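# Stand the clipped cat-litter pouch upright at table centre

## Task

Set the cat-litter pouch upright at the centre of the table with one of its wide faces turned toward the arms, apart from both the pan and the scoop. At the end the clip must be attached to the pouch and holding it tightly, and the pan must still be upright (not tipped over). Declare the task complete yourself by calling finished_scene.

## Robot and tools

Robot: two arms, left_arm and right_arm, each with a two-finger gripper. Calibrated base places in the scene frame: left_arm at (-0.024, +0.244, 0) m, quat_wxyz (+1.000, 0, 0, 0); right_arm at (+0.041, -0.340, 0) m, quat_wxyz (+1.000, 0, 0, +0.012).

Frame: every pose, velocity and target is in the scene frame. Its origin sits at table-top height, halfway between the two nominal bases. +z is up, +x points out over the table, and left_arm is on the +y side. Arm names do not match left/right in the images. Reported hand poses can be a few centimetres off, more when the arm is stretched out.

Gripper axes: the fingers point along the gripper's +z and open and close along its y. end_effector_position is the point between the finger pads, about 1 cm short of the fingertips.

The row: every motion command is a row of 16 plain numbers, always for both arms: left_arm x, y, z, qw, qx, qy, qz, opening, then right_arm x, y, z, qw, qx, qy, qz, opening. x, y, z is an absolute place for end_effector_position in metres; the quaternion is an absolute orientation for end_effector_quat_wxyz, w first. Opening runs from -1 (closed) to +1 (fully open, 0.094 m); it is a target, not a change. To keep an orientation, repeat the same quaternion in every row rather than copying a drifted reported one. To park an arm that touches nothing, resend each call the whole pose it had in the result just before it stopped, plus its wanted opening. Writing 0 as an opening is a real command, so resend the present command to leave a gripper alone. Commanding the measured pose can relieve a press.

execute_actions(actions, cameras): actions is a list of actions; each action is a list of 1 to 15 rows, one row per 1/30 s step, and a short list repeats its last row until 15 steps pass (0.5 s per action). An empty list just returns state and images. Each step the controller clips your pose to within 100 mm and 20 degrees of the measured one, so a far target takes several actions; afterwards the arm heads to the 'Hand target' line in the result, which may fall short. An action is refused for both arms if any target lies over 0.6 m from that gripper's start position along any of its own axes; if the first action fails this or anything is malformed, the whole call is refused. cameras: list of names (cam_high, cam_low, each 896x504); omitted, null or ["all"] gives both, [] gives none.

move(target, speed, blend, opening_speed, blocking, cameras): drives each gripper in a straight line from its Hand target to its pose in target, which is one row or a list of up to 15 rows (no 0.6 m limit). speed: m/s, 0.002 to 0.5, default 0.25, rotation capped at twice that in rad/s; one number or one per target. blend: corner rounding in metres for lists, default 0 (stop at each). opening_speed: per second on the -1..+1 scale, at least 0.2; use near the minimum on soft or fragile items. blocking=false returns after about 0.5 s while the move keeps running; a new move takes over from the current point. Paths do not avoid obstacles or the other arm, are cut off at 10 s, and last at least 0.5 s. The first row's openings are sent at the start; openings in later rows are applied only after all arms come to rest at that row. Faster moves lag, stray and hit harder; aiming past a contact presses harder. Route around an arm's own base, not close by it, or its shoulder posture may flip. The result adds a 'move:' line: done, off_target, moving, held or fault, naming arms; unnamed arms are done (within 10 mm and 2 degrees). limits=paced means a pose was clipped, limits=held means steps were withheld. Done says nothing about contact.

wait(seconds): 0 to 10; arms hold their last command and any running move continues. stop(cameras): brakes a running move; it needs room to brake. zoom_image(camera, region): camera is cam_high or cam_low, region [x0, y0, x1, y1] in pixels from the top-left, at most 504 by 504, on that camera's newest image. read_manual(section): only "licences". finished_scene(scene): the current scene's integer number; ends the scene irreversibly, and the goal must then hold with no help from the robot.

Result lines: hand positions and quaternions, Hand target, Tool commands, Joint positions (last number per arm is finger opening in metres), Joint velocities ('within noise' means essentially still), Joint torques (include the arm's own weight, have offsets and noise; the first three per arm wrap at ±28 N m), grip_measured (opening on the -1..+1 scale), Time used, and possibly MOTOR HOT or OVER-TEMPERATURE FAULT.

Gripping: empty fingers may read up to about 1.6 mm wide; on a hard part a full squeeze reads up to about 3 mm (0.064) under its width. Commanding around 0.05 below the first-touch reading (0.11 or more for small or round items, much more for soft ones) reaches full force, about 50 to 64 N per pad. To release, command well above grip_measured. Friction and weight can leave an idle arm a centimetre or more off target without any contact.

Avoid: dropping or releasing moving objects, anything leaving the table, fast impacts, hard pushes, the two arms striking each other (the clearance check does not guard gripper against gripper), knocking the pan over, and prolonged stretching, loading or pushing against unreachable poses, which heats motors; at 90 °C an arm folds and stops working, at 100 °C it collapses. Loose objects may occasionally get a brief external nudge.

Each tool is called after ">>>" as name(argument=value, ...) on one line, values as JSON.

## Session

>>> execute_actions(actions=[])

Scene clock: 0.00 s.
left_arm: end_effector_position=(+0.3753, +0.2803, +0.1187) grip_measured=+1.000 end_effector_quat_wxyz=(+0.608, -0.085, +0.784, +0.097) | right_arm: end_effector_position=(+0.4303, -0.3612, +0.1128) grip_measured=+1.000 end_effector_quat_wxyz=(+0.600, +0.083, +0.792, -0.075)
Joint positions: left_arm=[-0.044 1.55 0.377 0.916 -0.3 -0.028 0.094] | right_arm=[0.05 1.509 0.343 0.881 0.291 0.063 0.094]
Joint velocities: within noise
Joint torques (N m): no reading
Motor temperatures (°C): left_arm=[28 29 32 29 28 30 28] | right_arm=[27 32 30 27 26 27 28]
Heat: left arm: 32 °C; right arm: 32 °C.
Hand target: left_arm +0.3767, +0.2804, +0.1227; +0.611, -0.086, +0.781, +0.096 | right_arm +0.4308, -0.3615, +0.1141; +0.600, +0.083, +0.792, -0.076
Tool commands: left_gripper/opening=+1.0 right_gripper/opening=+1.0

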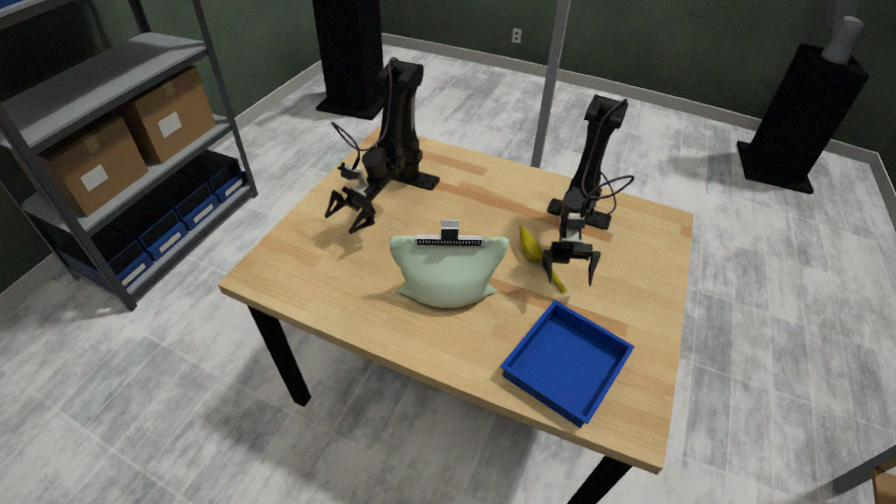

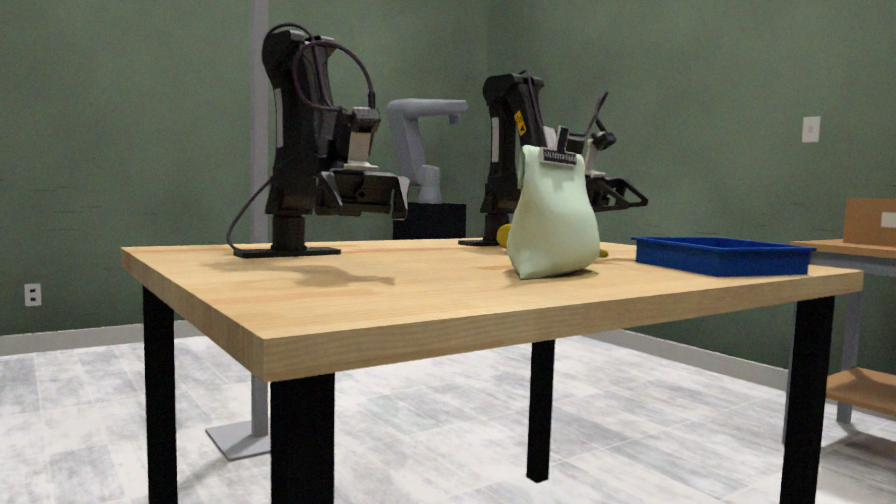

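>>> zoom_image(camera="cam_high", region=[370, 200, 540, 320])

>>> zoom_image(camera="cam_low", region=[480, 110, 630, 290])

Scaled by 2.965.

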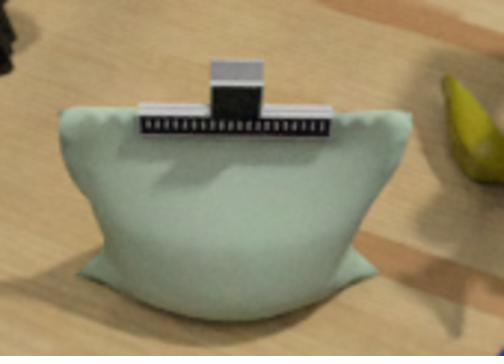

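Scaled by 2.800.

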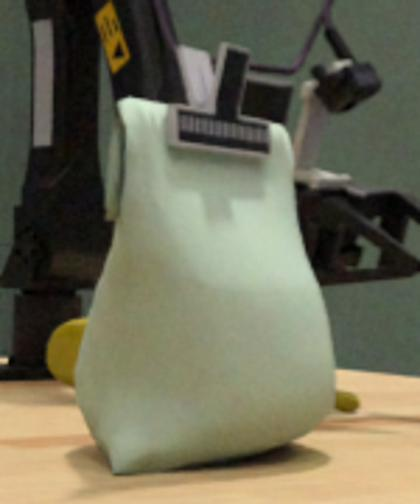

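>>> move(target=[[0.335,0.19,0.255,0.1633,-0.7368,0.6405,-0.1420,0.3,0.42,-0.235,0.255,0.1391,0.5190,0.8146,0.2183,0.3],[0.376,0.080,0.236,0.1633,-0.7368,0.6405,-0.1420,0.3,0.461,-0.133,0.242,0.1391,0.5190,0.8146,0.2183,0.3]], speed=[0.35,0.22], blend=0.03, opening_speed=1.0)

Scene clock: 7.90 s.
left_arm: end_effector_position=(+0.3744, +0.0770, +0.2353) grip_measured=+0.301 end_effector_quat_wxyz=(-0.153, +0.721, -0.657, +0.154) | right_arm: end_effector_position=(+0.4590, -0.1305, +0.2421) grip_measured=+0.302 end_effector_quat_wxyz=(+0.135, +0.516, +0.815, +0.228)
Joint positions: left_arm=[-0.488 1.896 2.033 -1.324 -0.217 -2.11 0.061] | right_arm=[0.436 1.894 2.005 -1.145 -0.006 1.59 0.061]
Joint velocities: within noise
Joint torques (N m): left_arm=[0.1 -7.28 8.69 0.83 -0.33 -0.07] | right_arm=[-0.06 -7.79 8.58 0.89 0.2 -0.03]
Motor temperatures (°C): left_arm=[28 30 34 31 28 30 28] | right_arm=[27 33 33 30 26 27 28]
Heat: left arm: 34 °C; right arm: 33 °C.
Hand target: left_arm +0.3761, +0.0803, +0.2361; -0.160, +0.723, -0.656, +0.147 | right_arm +0.4609, -0.1331, +0.2420; +0.139, +0.519, +0.815, +0.219
Off the commanded pose: left_arm 0.003 m, 3 deg | right_arm 0.003 m, 1 deg.
joint sent to its limit (left arm) — joint 6 (wrist roll), lower limit. The joint targets still meet the commanded pose.
move: off_target (left_arm)

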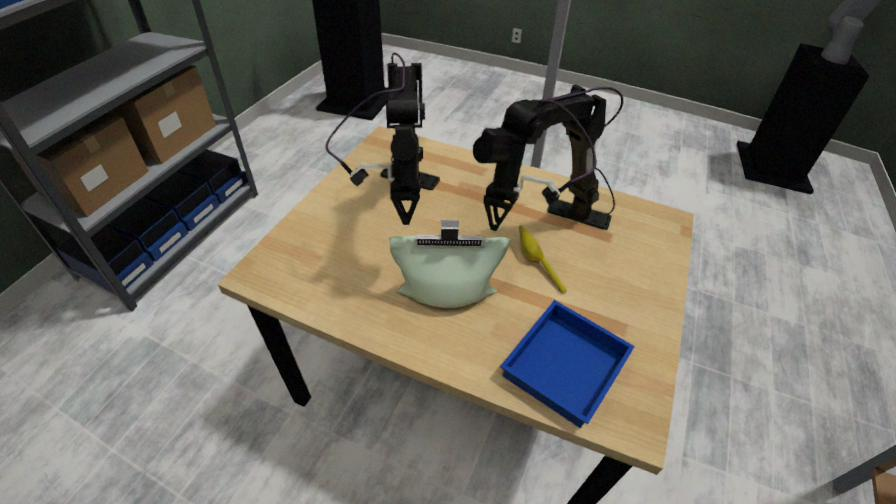

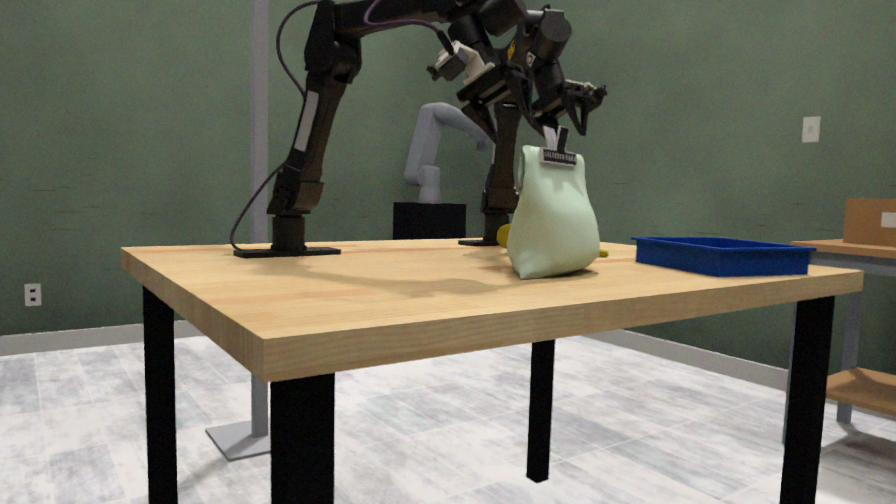

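>>> move(target=[0.405,0.082,0.173,0.1596,-0.7198,0.6596,-0.1462,0.3,0.496,-0.116,0.173,0.1391,0.5190,0.8146,0.2183,0.3], speed=0.1)

>>> zoom_image(camera="cam_low", region=[440, 50, 660, 290])

>>> zoom_image(camera="cam_high", region=[350, 150, 560, 330])

Scene clock: 9.63 s.
left_arm: end_effector_position=(+0.4042, +0.0791, +0.1827) grip_measured=+0.301 end_effector_quat_wxyz=(-0.161, +0.720, -0.656, +0.158) | right_arm: end_effector_position=(+0.4956, -0.1126, +0.1866) grip_measured=+0.302 end_effector_quat_wxyz=(+0.140, +0.515, +0.813, +0.235)
Joint positions: left_arm=[-0.453 1.929 1.854 -1.092 -0.215 -2.072 0.061] | right_arm=[0.436 1.995 1.909 -0.932 -0.005 1.591 0.061]
Joint velocities: within noise
Joint torques (N m): left_arm=[0.58 -8.09 5.98 1.14 -0.15 0.11] | right_arm=[-0.2 -9.29 5.53 1.12 0.13 -0.03]
Motor temperatures (°C): left_arm=[28 31 34 31 28 30 28] | right_arm=[27 33 33 30 26 27 28]
Heat: left arm: 34 °C; right arm: 33 °C.
Hand target: left_arm +0.4048, +0.0820, +0.1732; -0.160, +0.720, -0.660, +0.146 | right_arm +0.4958, -0.1162, +0.1732; +0.139, +0.519, +0.815, +0.218
Off the commanded pose: left_arm 0.010 m, 1 deg | right_arm 0.014 m, 2 deg.
move: off_target (right_arm)

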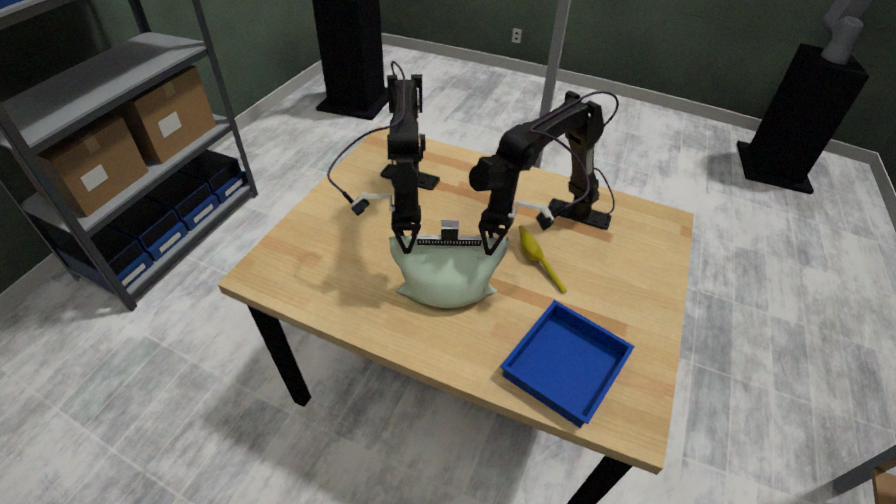

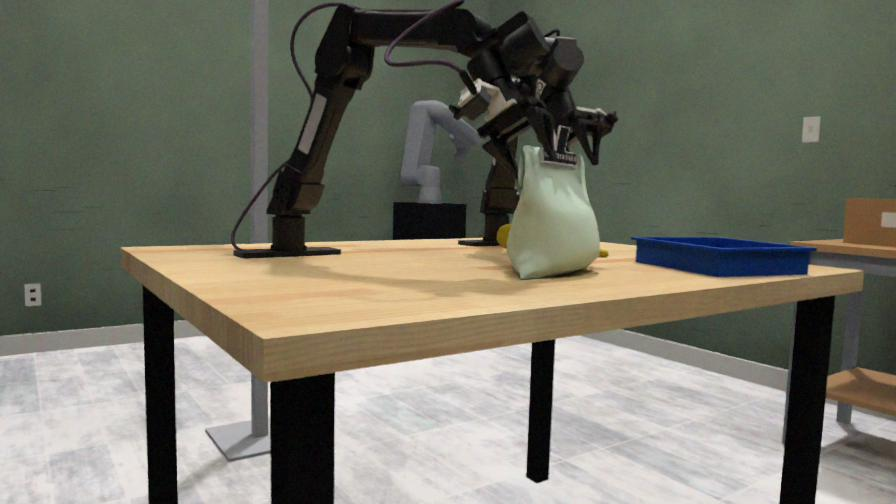

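Scaled by 2.100.

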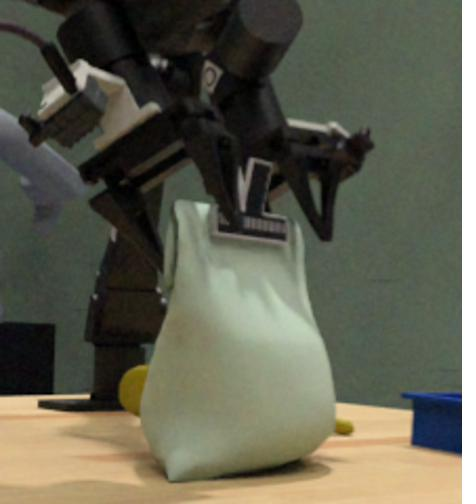

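Scaled by 2.400.

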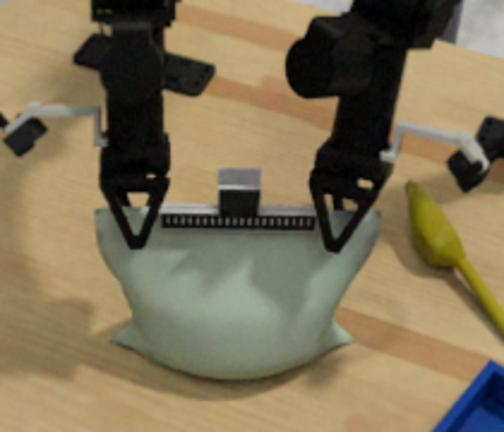

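>>> move(target=[[0.405,0.082,0.173,0.1596,-0.7198,0.6596,-0.1462,-1,0.496,-0.116,0.173,0.1391,0.5190,0.8146,0.2183,-1],[0.400,0.082,0.242,0.1596,-0.7198,0.6596,-0.1462,-1,0.491,-0.116,0.242,0.1391,0.5190,0.8146,0.2183,-1]], speed=0.08, opening_speed=1.2)

>>> zoom_image(camera="cam_low", region=[440, 50, 660, 290])

Scene clock: 14.40 s.
left_arm: end_effector_position=(+0.3922, +0.0771, +0.2218) grip_measured=-0.986 end_effector_quat_wxyz=(-0.131, +0.722, -0.667, +0.129) | right_arm: end_effector_position=(+0.4745, -0.1176, +0.2165) grip_measured=-0.980 end_effector_quat_wxyz=(+0.100, +0.523, +0.825, +0.187)
Joint positions: left_arm=[-0.453 2.027 2.19 -1.406 -0.174 -2.073 0.001] | right_arm=[0.44 2.088 2.233 -1.288 -0.021 1.598 0.001]
Joint velocities: within noise
Joint torques (N m): left_arm=[-0.02 -10.07 10.82 0.95 -0.76 0] | right_arm=[0.06 -11.15 10.39 1.25 0.34 -0.05]
Motor temperatures (°C): left_arm=[28 32 35 31 28 30 28] | right_arm=[27 35 34 30 26 27 28]
Heat: left arm: 35 °C; right arm: 35 °C.
Hand target: left_arm +0.3991, +0.0822, +0.2420; -0.160, +0.720, -0.659, +0.147 | right_arm +0.4892, -0.1167, +0.2426; +0.139, +0.520, +0.814, +0.219
Off the commanded pose: left_arm 0.022 m, 4 deg | right_arm 0.030 m, 6 deg.
move: off_target (left_arm, right_arm)

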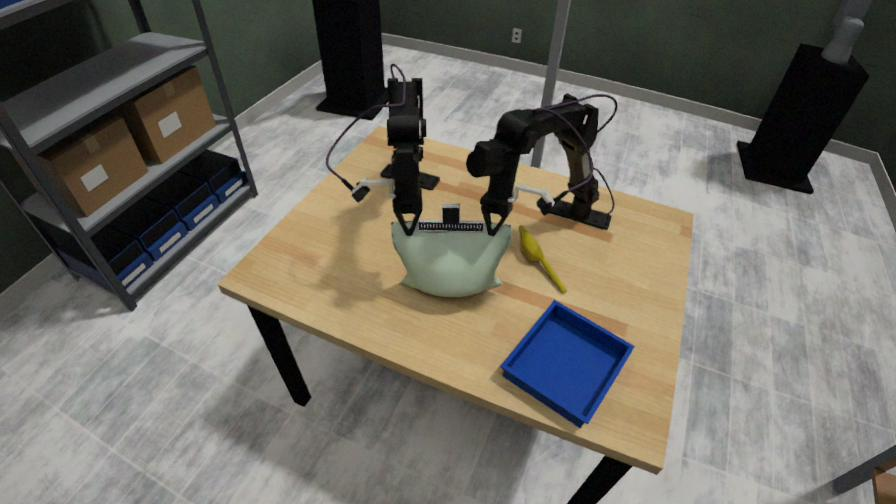

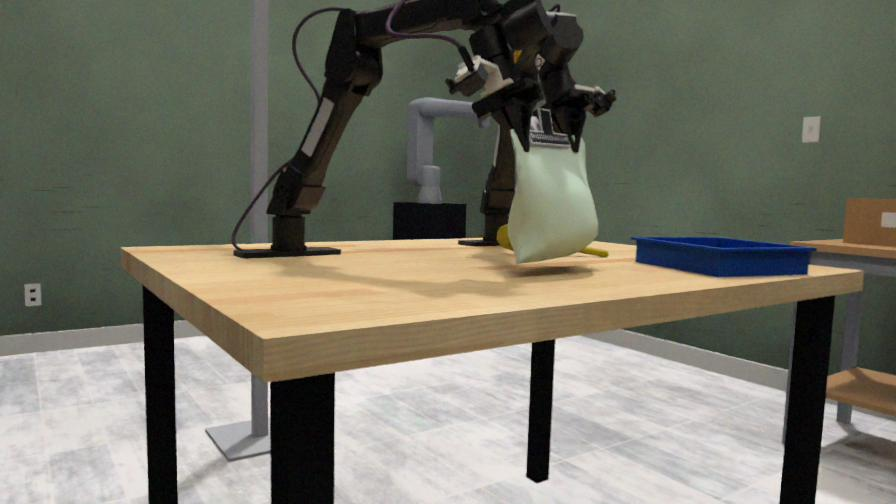

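Scaled by 2.100.

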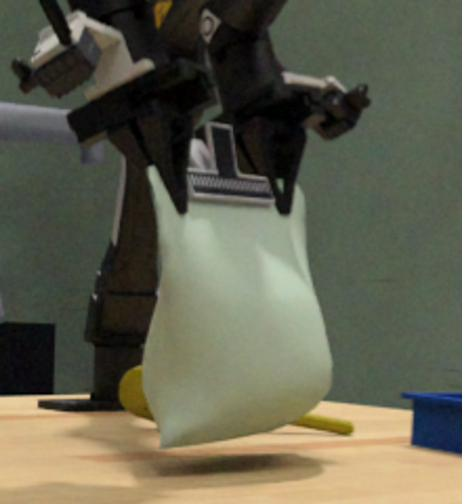

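>>> move(target=[[0.283,0.065,0.242,0.0984,-0.6216,0.7676,-0.1215,-1,0.297,-0.153,0.246,0.1116,0.6330,0.7544,0.1330,-1],[0.283,0.065,0.205,0.0984,-0.6216,0.7676,-0.1215,-1,0.297,-0.153,0.207,0.1116,0.6330,0.7544,0.1330,-1]], speed=[0.11,0.06], blend=0.01)

>>> zoom_image(camera="cam_low", region=[380, 50, 640, 310])

Scene clock: 17.67 s.
left_arm: end_effector_position=(+0.2780, +0.0550, +0.1894) grip_measured=-0.986 end_effector_quat_wxyz=(+0.062, -0.625, +0.771, -0.105) | right_arm: end_effector_position=(+0.2938, -0.1486, +0.1911) grip_measured=-0.980 end_effector_quat_wxyz=(+0.088, +0.635, +0.761, +0.106)
Joint positions: left_arm=[-0.59 1.686 1.644 -1.291 -0.055 -1.944 0.001] | right_arm=[0.699 1.535 1.487 -1.285 0.141 2.096 0.001]
Joint velocities: within noise
Joint torques (N m): left_arm=[0.03 -10.24 6.41 0.98 -0.72 0.1] | right_arm=[0.47 -9.39 6.01 0.68 0.5 -0.05]
Motor temperatures (°C): left_arm=[28 34 35 31 28 30 28] | right_arm=[27 37 34 30 26 27 28]
Heat: left arm: 35 °C; right arm: 37 °C.
Hand target: left_arm +0.2826, +0.0649, +0.2050; +0.097, -0.622, +0.767, -0.121 | right_arm +0.2967, -0.1531, +0.2069; +0.111, +0.633, +0.754, +0.133
Off the commanded pose: left_arm 0.019 m, 5 deg | right_arm 0.017 m, 4 deg.
joint sent to its limit (right arm) — joint 6 (wrist roll), upper limit. The joint targets still meet the commanded pose.
move: off_target (left_arm, right_arm)

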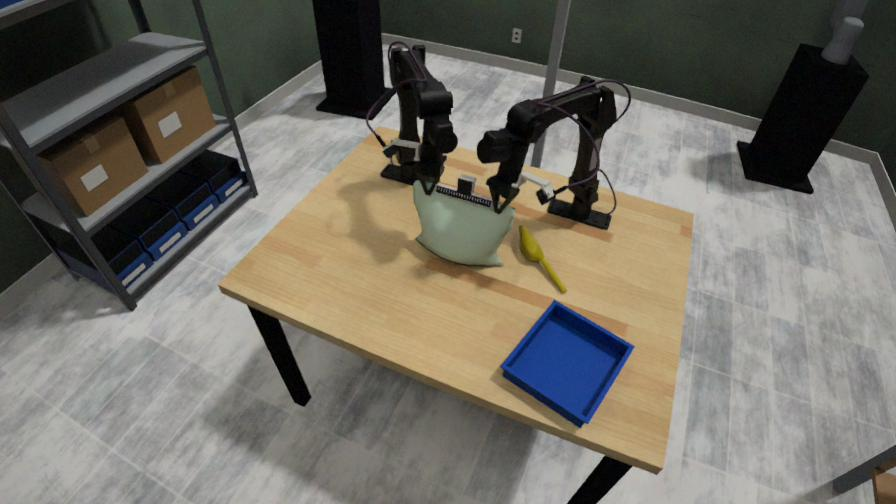

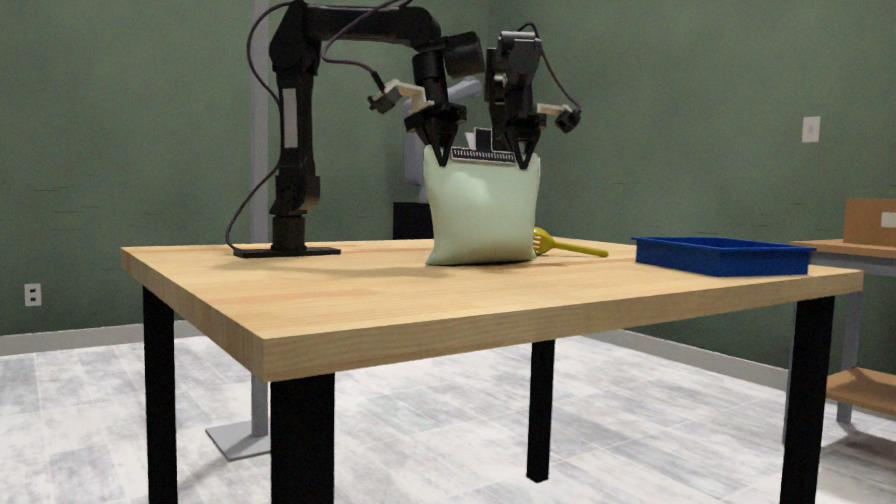

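Scaled by 1.938.

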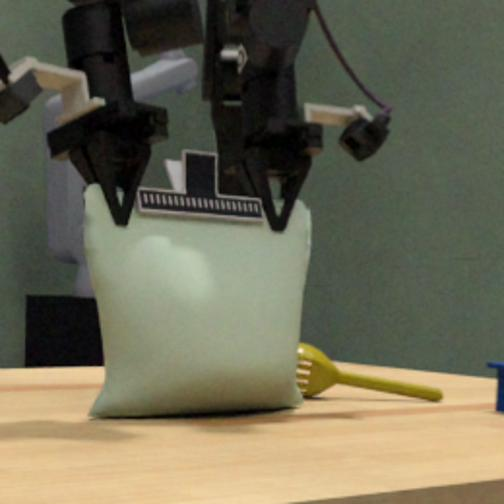

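>>> move(target=[[0.276,0.071,0.220,0.0984,-0.6216,0.7676,-0.1215,-1,0.290,-0.147,0.223,0.1057,0.5995,0.7813,0.1377,-1],[0.256,0.090,0.220,0.0984,-0.6216,0.7676,-0.1215,-1,0.269,-0.128,0.222,0.1057,0.5995,0.7813,0.1377,-1],[0.256,0.090,0.191,0.0984,-0.6216,0.7676,-0.1215,-1,0.269,-0.128,0.192,0.1057,0.5995,0.7813,0.1377,-1]], speed=[0.08,0.08,0.05], blend=0.008)

>>> zoom_image(camera="cam_low", region=[380, 50, 640, 310])

>>> zoom_image(camera="cam_high", region=[380, 120, 590, 300])

Scene clock: 20.60 s.
left_arm: end_effector_position=(+0.2519, +0.0793, +0.1860) grip_measured=-0.986 end_effector_quat_wxyz=(+0.074, -0.620, +0.772, -0.118) | right_arm: end_effector_position=(+0.2694, -0.1227, +0.1845) grip_measured=-0.980 end_effector_quat_wxyz=(+0.086, +0.589, +0.793, +0.128)
Joint positions: left_arm=[-0.579 1.518 1.448 -1.229 -0.067 -1.922 0.001] | right_arm=[0.814 1.49 1.41 -1.218 0.145 2.096 0.001]
Joint velocities: within noise
Joint torques (N m): left_arm=[0.98 -7.61 5.53 1.01 -0.53 0.11] | right_arm=[0.28 -8.09 5.6 0.7 0.35 -0.03]
Motor temperatures (°C): left_arm=[28 34 35 31 28 30 28] | right_arm=[27 37 34 30 26 27 28]
Heat: left arm: 35 °C; right arm: 37 °C.
Hand target: left_arm +0.2558, +0.0898, +0.1911; +0.098, -0.622, +0.767, -0.121 | right_arm +0.2692, -0.1282, +0.1919; +0.099, +0.589, +0.790, +0.139
Off the commanded pose: left_arm 0.012 m, 3 deg | right_arm 0.009 m, 3 deg.
joint sent to its limit (right arm) — joint 6 (wrist roll), upper limit. The joint targets still meet the commanded pose.
move: off_target (left_arm, right_arm)

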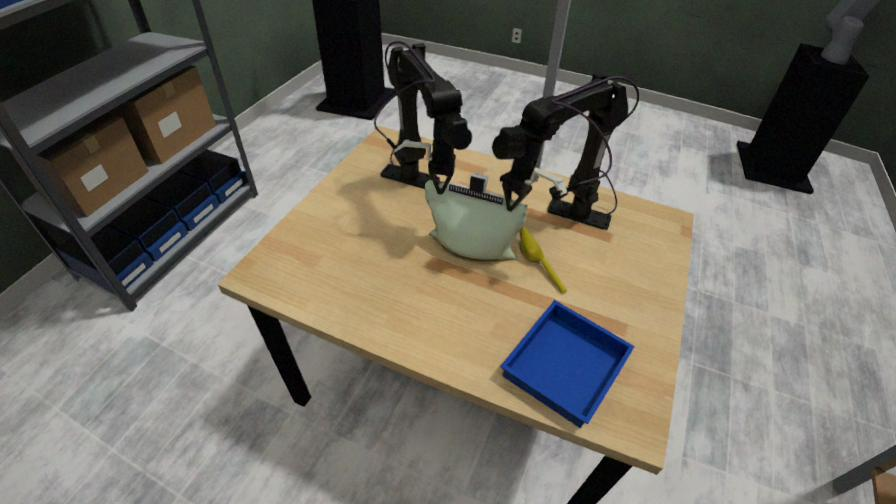

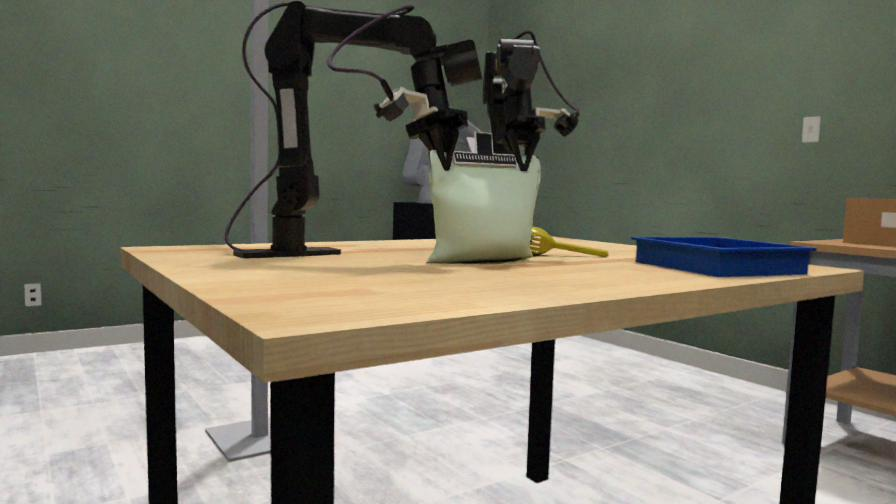

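Scaled by 1.938.

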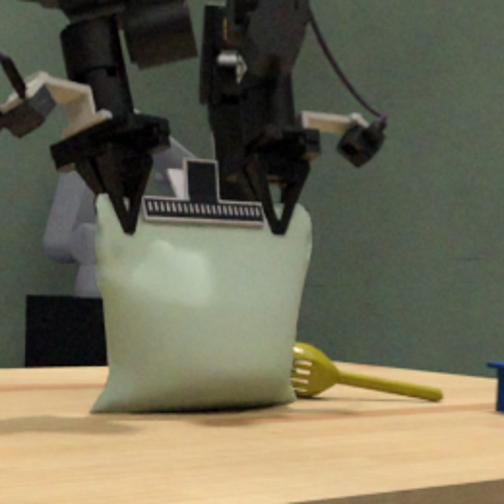

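Scaled by 2.400.

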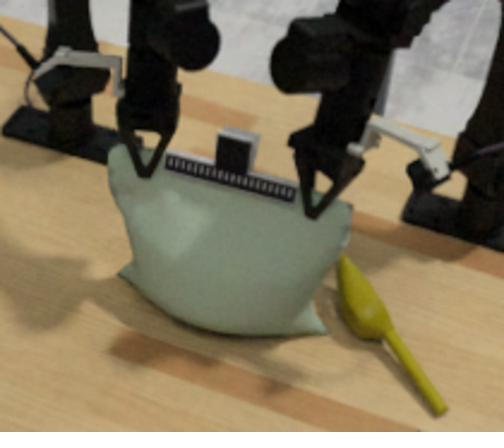

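>>> move(target=[[0.256,0.090,0.181,0.0984,-0.6216,0.7676,-0.1215,-1,0.269,-0.128,0.183,0.1057,0.5995,0.7813,0.1377,-1],[0.256,0.090,0.181,0.0984,-0.6216,0.7676,-0.1215,0.25,0.269,-0.128,0.183,0.1057,0.5995,0.7813,0.1377,0.25],[0.226,0.096,0.278,0.0984,-0.6216,0.7676,-0.1215,0.25,0.236,-0.137,0.279,0.1057,0.5995,0.7813,0.1377,0.25]], speed=[0.05,0.05,0.12], opening_speed=1.0)

>>> zoom_image(camera="cam_low", region=[380, 50, 640, 310])

>>> zoom_image(camera="cam_high", region=[380, 120, 590, 300])

Scene clock: 25.03 s.
left_arm: end_effector_position=(+0.2271, +0.0941, +0.2766) grip_measured=+0.249 end_effector_quat_wxyz=(+0.094, -0.622, +0.766, -0.132) | right_arm: end_effector_position=(+0.2406, -0.1343, +0.2756) grip_measured=+0.247 end_effector_quat_wxyz=(+0.086, +0.569, +0.803, +0.158)
Joint positions: left_arm=[-0.606 1.498 1.802 -1.566 -0.105 -1.953 0.059] | right_arm=[0.865 1.45 1.743 -1.533 0.15 2.096 0.059]
Joint velocities: within noise
Joint torques (N m): left_arm=[-0.4 -3.93 7.1 0.81 -0.29 -0.05] | right_arm=[0.69 -4.48 7.13 0.51 0.08 -0.03]
Motor temperatures (°C): left_arm=[28 34 35 31 28 30 28] | right_arm=[27 37 34 30 26 27 28]
Heat: left arm: 35 °C; right arm: 37 °C.
Hand target: left_arm +0.2261, +0.0960, +0.2779; +0.099, -0.621, +0.767, -0.124 | right_arm +0.2365, -0.1374, +0.2788; +0.087, +0.567, +0.805, +0.153
Off the commanded pose: left_arm 0.003 m, 1 deg | right_arm 0.006 m, 5 deg.
joint sent to its limit (left arm) — joint 4 (wrist pitch), lower limit. The joint targets still meet the commanded pose.
joint sent to its limit (right arm) — joint 4 (wrist pitch), lower limit; joint 6 (wrist roll), upper limit. The joint targets are off in orientation, not in position.
move: off_target (right_arm)

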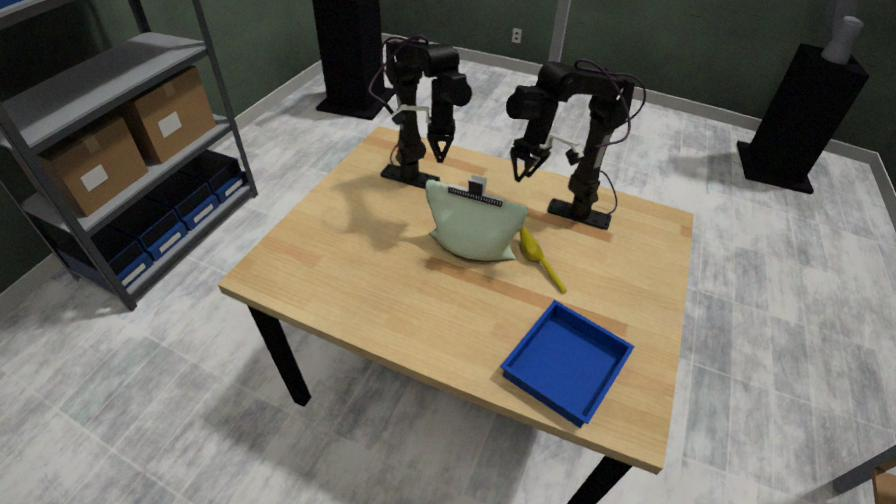

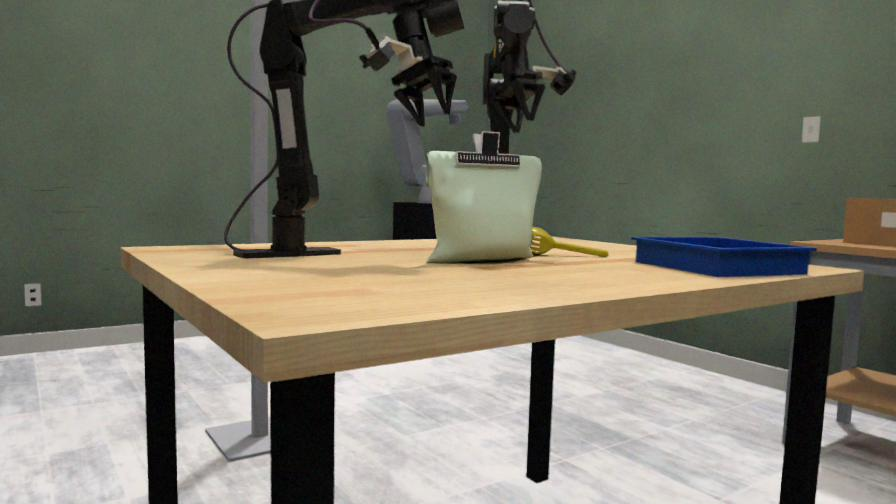

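Scaled by 1.938.

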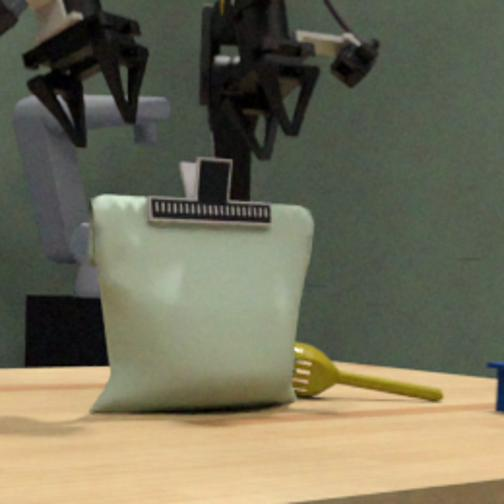

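Scaled by 2.400.

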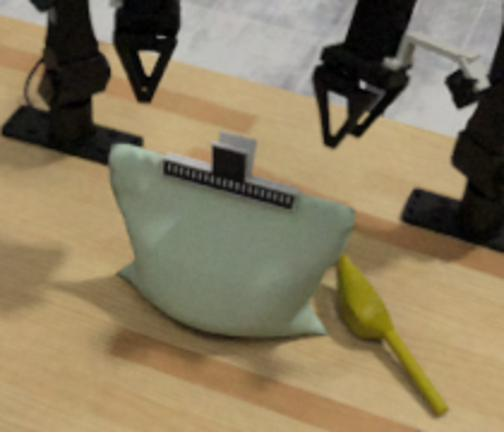

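>>> move(target=[[0.235,0.213,0.25,0.0611,-0.3859,0.9092,-0.1440,0.3,0.2406,-0.1343,0.2756,0.086,0.569,0.803,0.158,0.25],[0.262,0.214,0.14,0,-0.3907,0.9205,0,0.3,0.2406,-0.1343,0.2756,0.086,0.569,0.803,0.158,0.25],[0.268,0.213,0.012,0,-0.3907,0.9205,0,0.3,0.2406,-0.1343,0.2756,0.086,0.569,0.803,0.158,0.25]], speed=[0.3,0.2,0.1], blend=0.015)

>>> zoom_image(camera="cam_high", region=[400, 150, 620, 330])

Scene clock: 30.33 s.
left_arm: end_effector_position=(+0.2690, +0.2121, +0.0171) grip_measured=+0.299 end_effector_quat_wxyz=(+0.000, -0.391, +0.920, -0.008) | right_arm: end_effector_position=(+0.2407, -0.1329, +0.2759) grip_measured=+0.247 end_effector_quat_wxyz=(+0.084, +0.568, +0.803, +0.160)
Joint positions: left_arm=[-0.104 1.752 1.048 -0.859 0.014 -0.907 0.061] | right_arm=[0.865 1.45 1.743 -1.528 0.145 2.096 0.059]
Joint velocities: within noise
Joint torques (N m): left_arm=[-0.4 -5.7 5.14 0.55 -0.18 -0.07] | right_arm=[-0.1 -4.52 5.72 0.75 0.11 -0.06]
Motor temperatures (°C): left_arm=[28 33 35 31 28 30 28] | right_arm=[27 37 34 30 26 27 28]
Heat: left arm: 35 °C; right arm: 37 °C.
Hand target: left_arm +0.2679, +0.2130, +0.0121; +0.000, -0.391, +0.921, +0.000 | right_arm +0.2406, -0.1343, +0.2756; +0.086, +0.569, +0.803, +0.158
Off the commanded pose: left_arm 0.005 m, 1 deg | right_arm 0.001 m, 0 deg.
move: done

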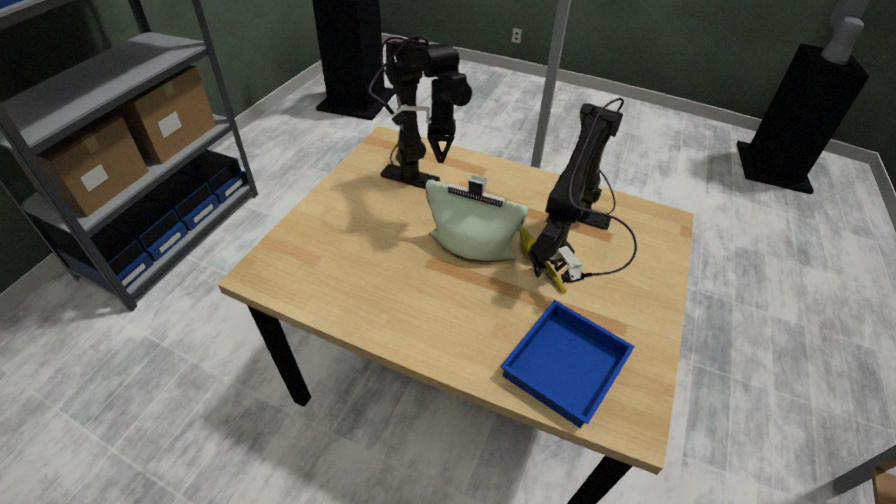

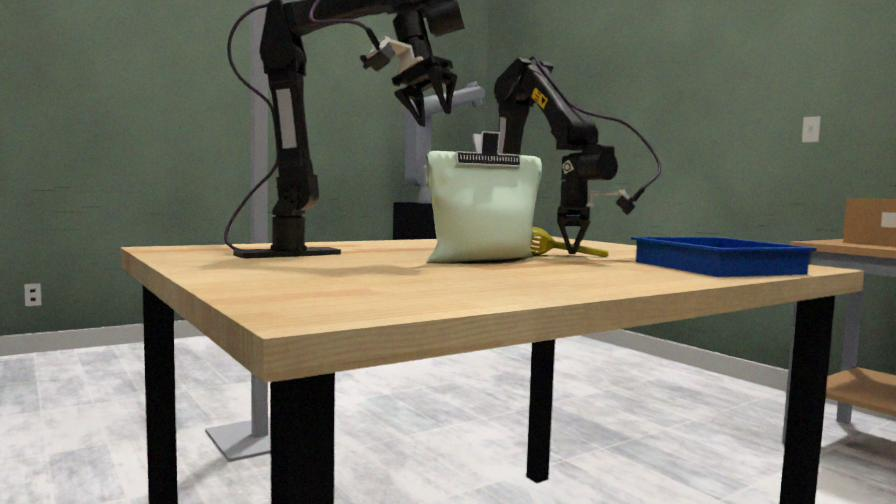

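Scaled by 2.291.

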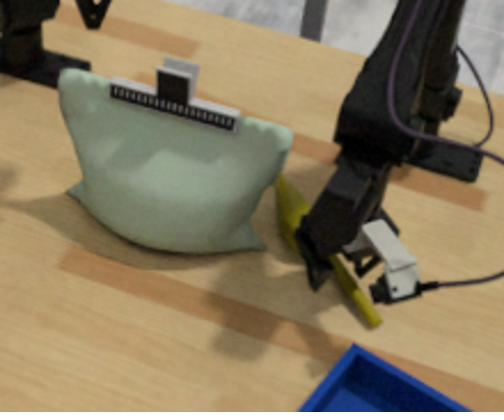

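>>> move(target=[[0.268,0.213,0.012,0,-0.3907,0.9205,0,-1,0.2406,-0.1343,0.2756,0.086,0.569,0.803,0.158,0.25],[0.270,0.217,0.062,0,-0.3907,0.9205,0,-1,0.2406,-0.1343,0.2756,0.086,0.569,0.803,0.158,0.25],[0.248,0.330,0.062,0,-0.3907,0.9205,0,-1,0.2406,-0.1343,0.2756,0.086,0.569,0.803,0.158,0.25],[0.248,0.330,0.013,0,-0.3907,0.9205,0,-1,0.2406,-0.1343,0.2756,0.086,0.569,0.803,0.158,0.25]], speed=[0.1,0.1,0.13,0.06], blend=[0,0.01,0.01,0], opening_speed=1.2)

>>> zoom_image(camera="cam_high", region=[400, 150, 680, 330])

Scene clock: 34.70 s.
left_arm: end_effector_position=(+0.2493, +0.3290, +0.0178) grip_measured=-0.686 end_effector_quat_wxyz=(+0.003, -0.392, +0.920, -0.003) | right_arm: end_effector_position=(+0.2409, -0.1327, +0.2760) grip_measured=+0.247 end_effector_quat_wxyz=(+0.084, +0.568, +0.803, +0.161)
Joint positions: left_arm=[0.301 1.721 1.014 -0.858 0.005 -0.505 0.015] | right_arm=[0.865 1.45 1.743 -1.527 0.145 2.096 0.059]
Joint velocities: within noise
Joint torques (N m): left_arm=[0.16 -5.45 5.18 0.55 -0.06 0.07] | right_arm=[-0.09 -4.45 5.53 0.72 0.11 -0.03]
Motor temperatures (°C): left_arm=[28 33 35 30 28 30 29] | right_arm=[27 36 33 30 26 27 28]
Heat: left arm: 35 °C; right arm: 36 °C.
Hand target: left_arm +0.2479, +0.3300, +0.0130; +0.000, -0.391, +0.920, +0.000 | right_arm +0.2406, -0.1343, +0.2756; +0.086, +0.569, +0.803, +0.158
Off the commanded pose: left_arm 0.005 m, 1 deg | right_arm 0.002 m, 0 deg.
move: done

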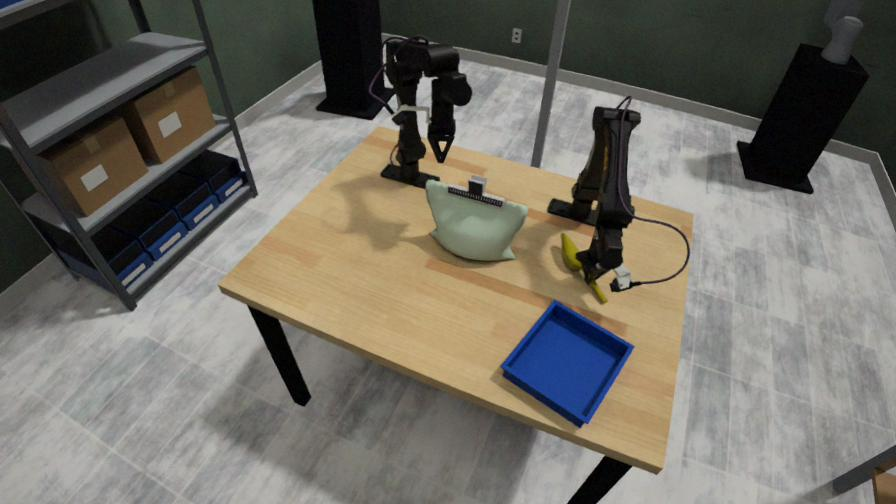

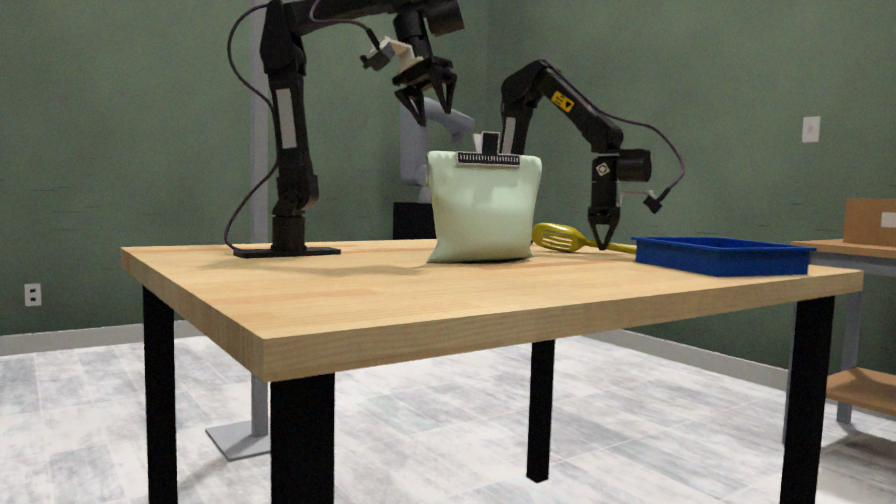

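Scaled by 1.800.

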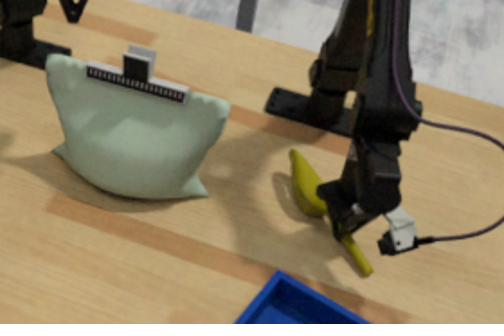

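>>> move(target=[[0.248,0.330,0.013,0,-0.3907,0.9205,0,0.1,0.2406,-0.1343,0.2756,0.086,0.569,0.803,0.158,0.25],[0.246,0.330,0.13,0,-0.3907,0.9205,0,0.1,0.2406,-0.1343,0.2756,0.086,0.569,0.803,0.158,0.25]], speed=[0.1,0.15], opening_speed=1.2)

>>> zoom_image(camera="cam_low", region=[390, 90, 680, 300])

>>> zoom_image(camera="cam_high", region=[400, 150, 680, 330])

Scene clock: 37.67 s.
left_arm: end_effector_position=(+0.2431, +0.3271, +0.1187) grip_measured=+0.099 end_effector_quat_wxyz=(-0.017, -0.391, +0.920, -0.001) | right_arm: end_effector_position=(+0.2409, -0.1327, +0.2760) grip_measured=+0.247 end_effector_quat_wxyz=(+0.084, +0.568, +0.802, +0.161)
Joint positions: left_arm=[0.301 1.634 1.334 -1.305 0.005 -0.503 0.052] | right_arm=[0.865 1.45 1.743 -1.527 0.145 2.096 0.059]
Joint velocities: within noise
Joint torques (N m): left_arm=[0.27 -7.6 8.38 0.32 -0.1 0.09] | right_arm=[-0.21 -4.33 5.79 0.73 0.1 -0.02]
Motor temperatures (°C): left_arm=[28 33 35 30 28 30 28] | right_arm=[27 36 33 30 26 27 28]
Heat: left arm: 35 °C; right arm: 36 °C.
Hand target: left_arm +0.2458, +0.3300, +0.1298; +0.000, -0.391, +0.920, +0.000 | right_arm +0.2406, -0.1343, +0.2756; +0.086, +0.569, +0.803, +0.158
Off the commanded pose: left_arm 0.012 m, 2 deg | right_arm 0.002 m, 0 deg.
move: off_target (left_arm)

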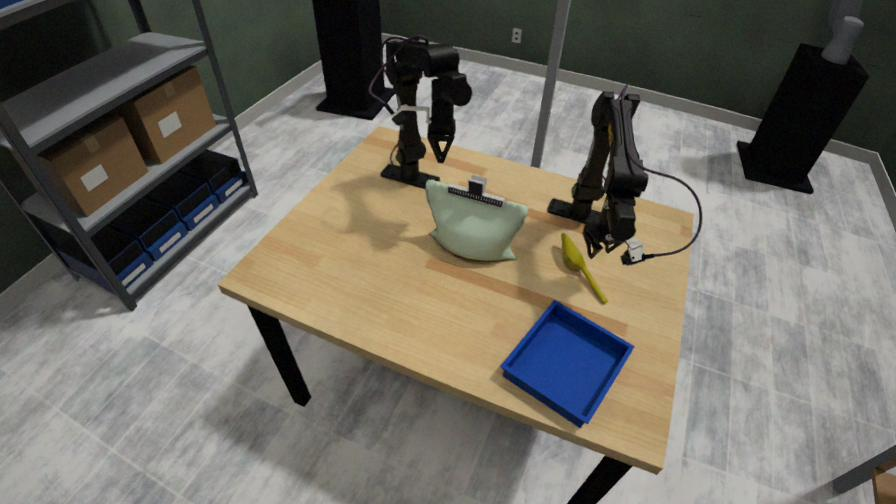

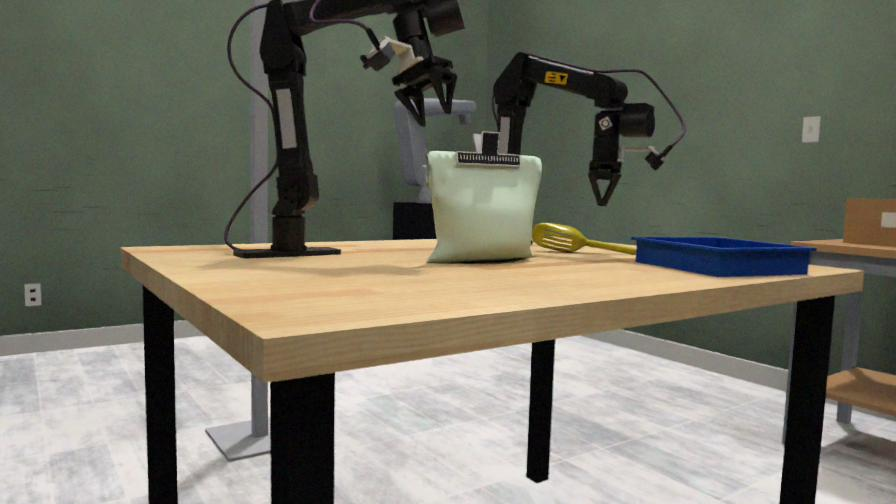

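Scaled by 1.738.

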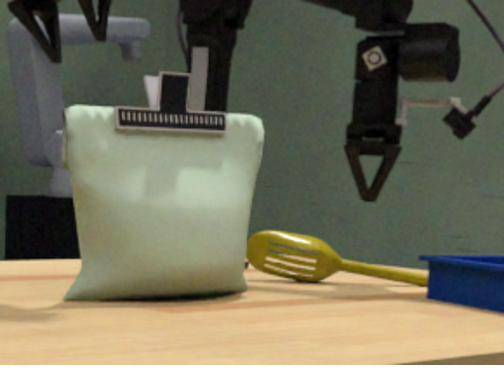

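Scaled by 1.800.

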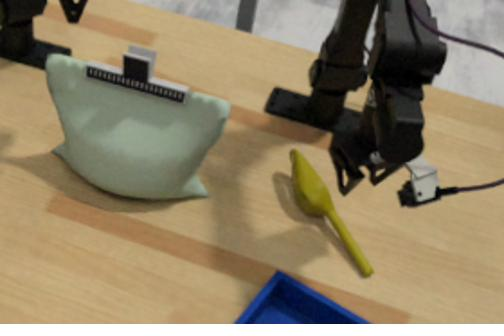

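>>> finished_scene(scene=3)

The scene is finished: the task was done.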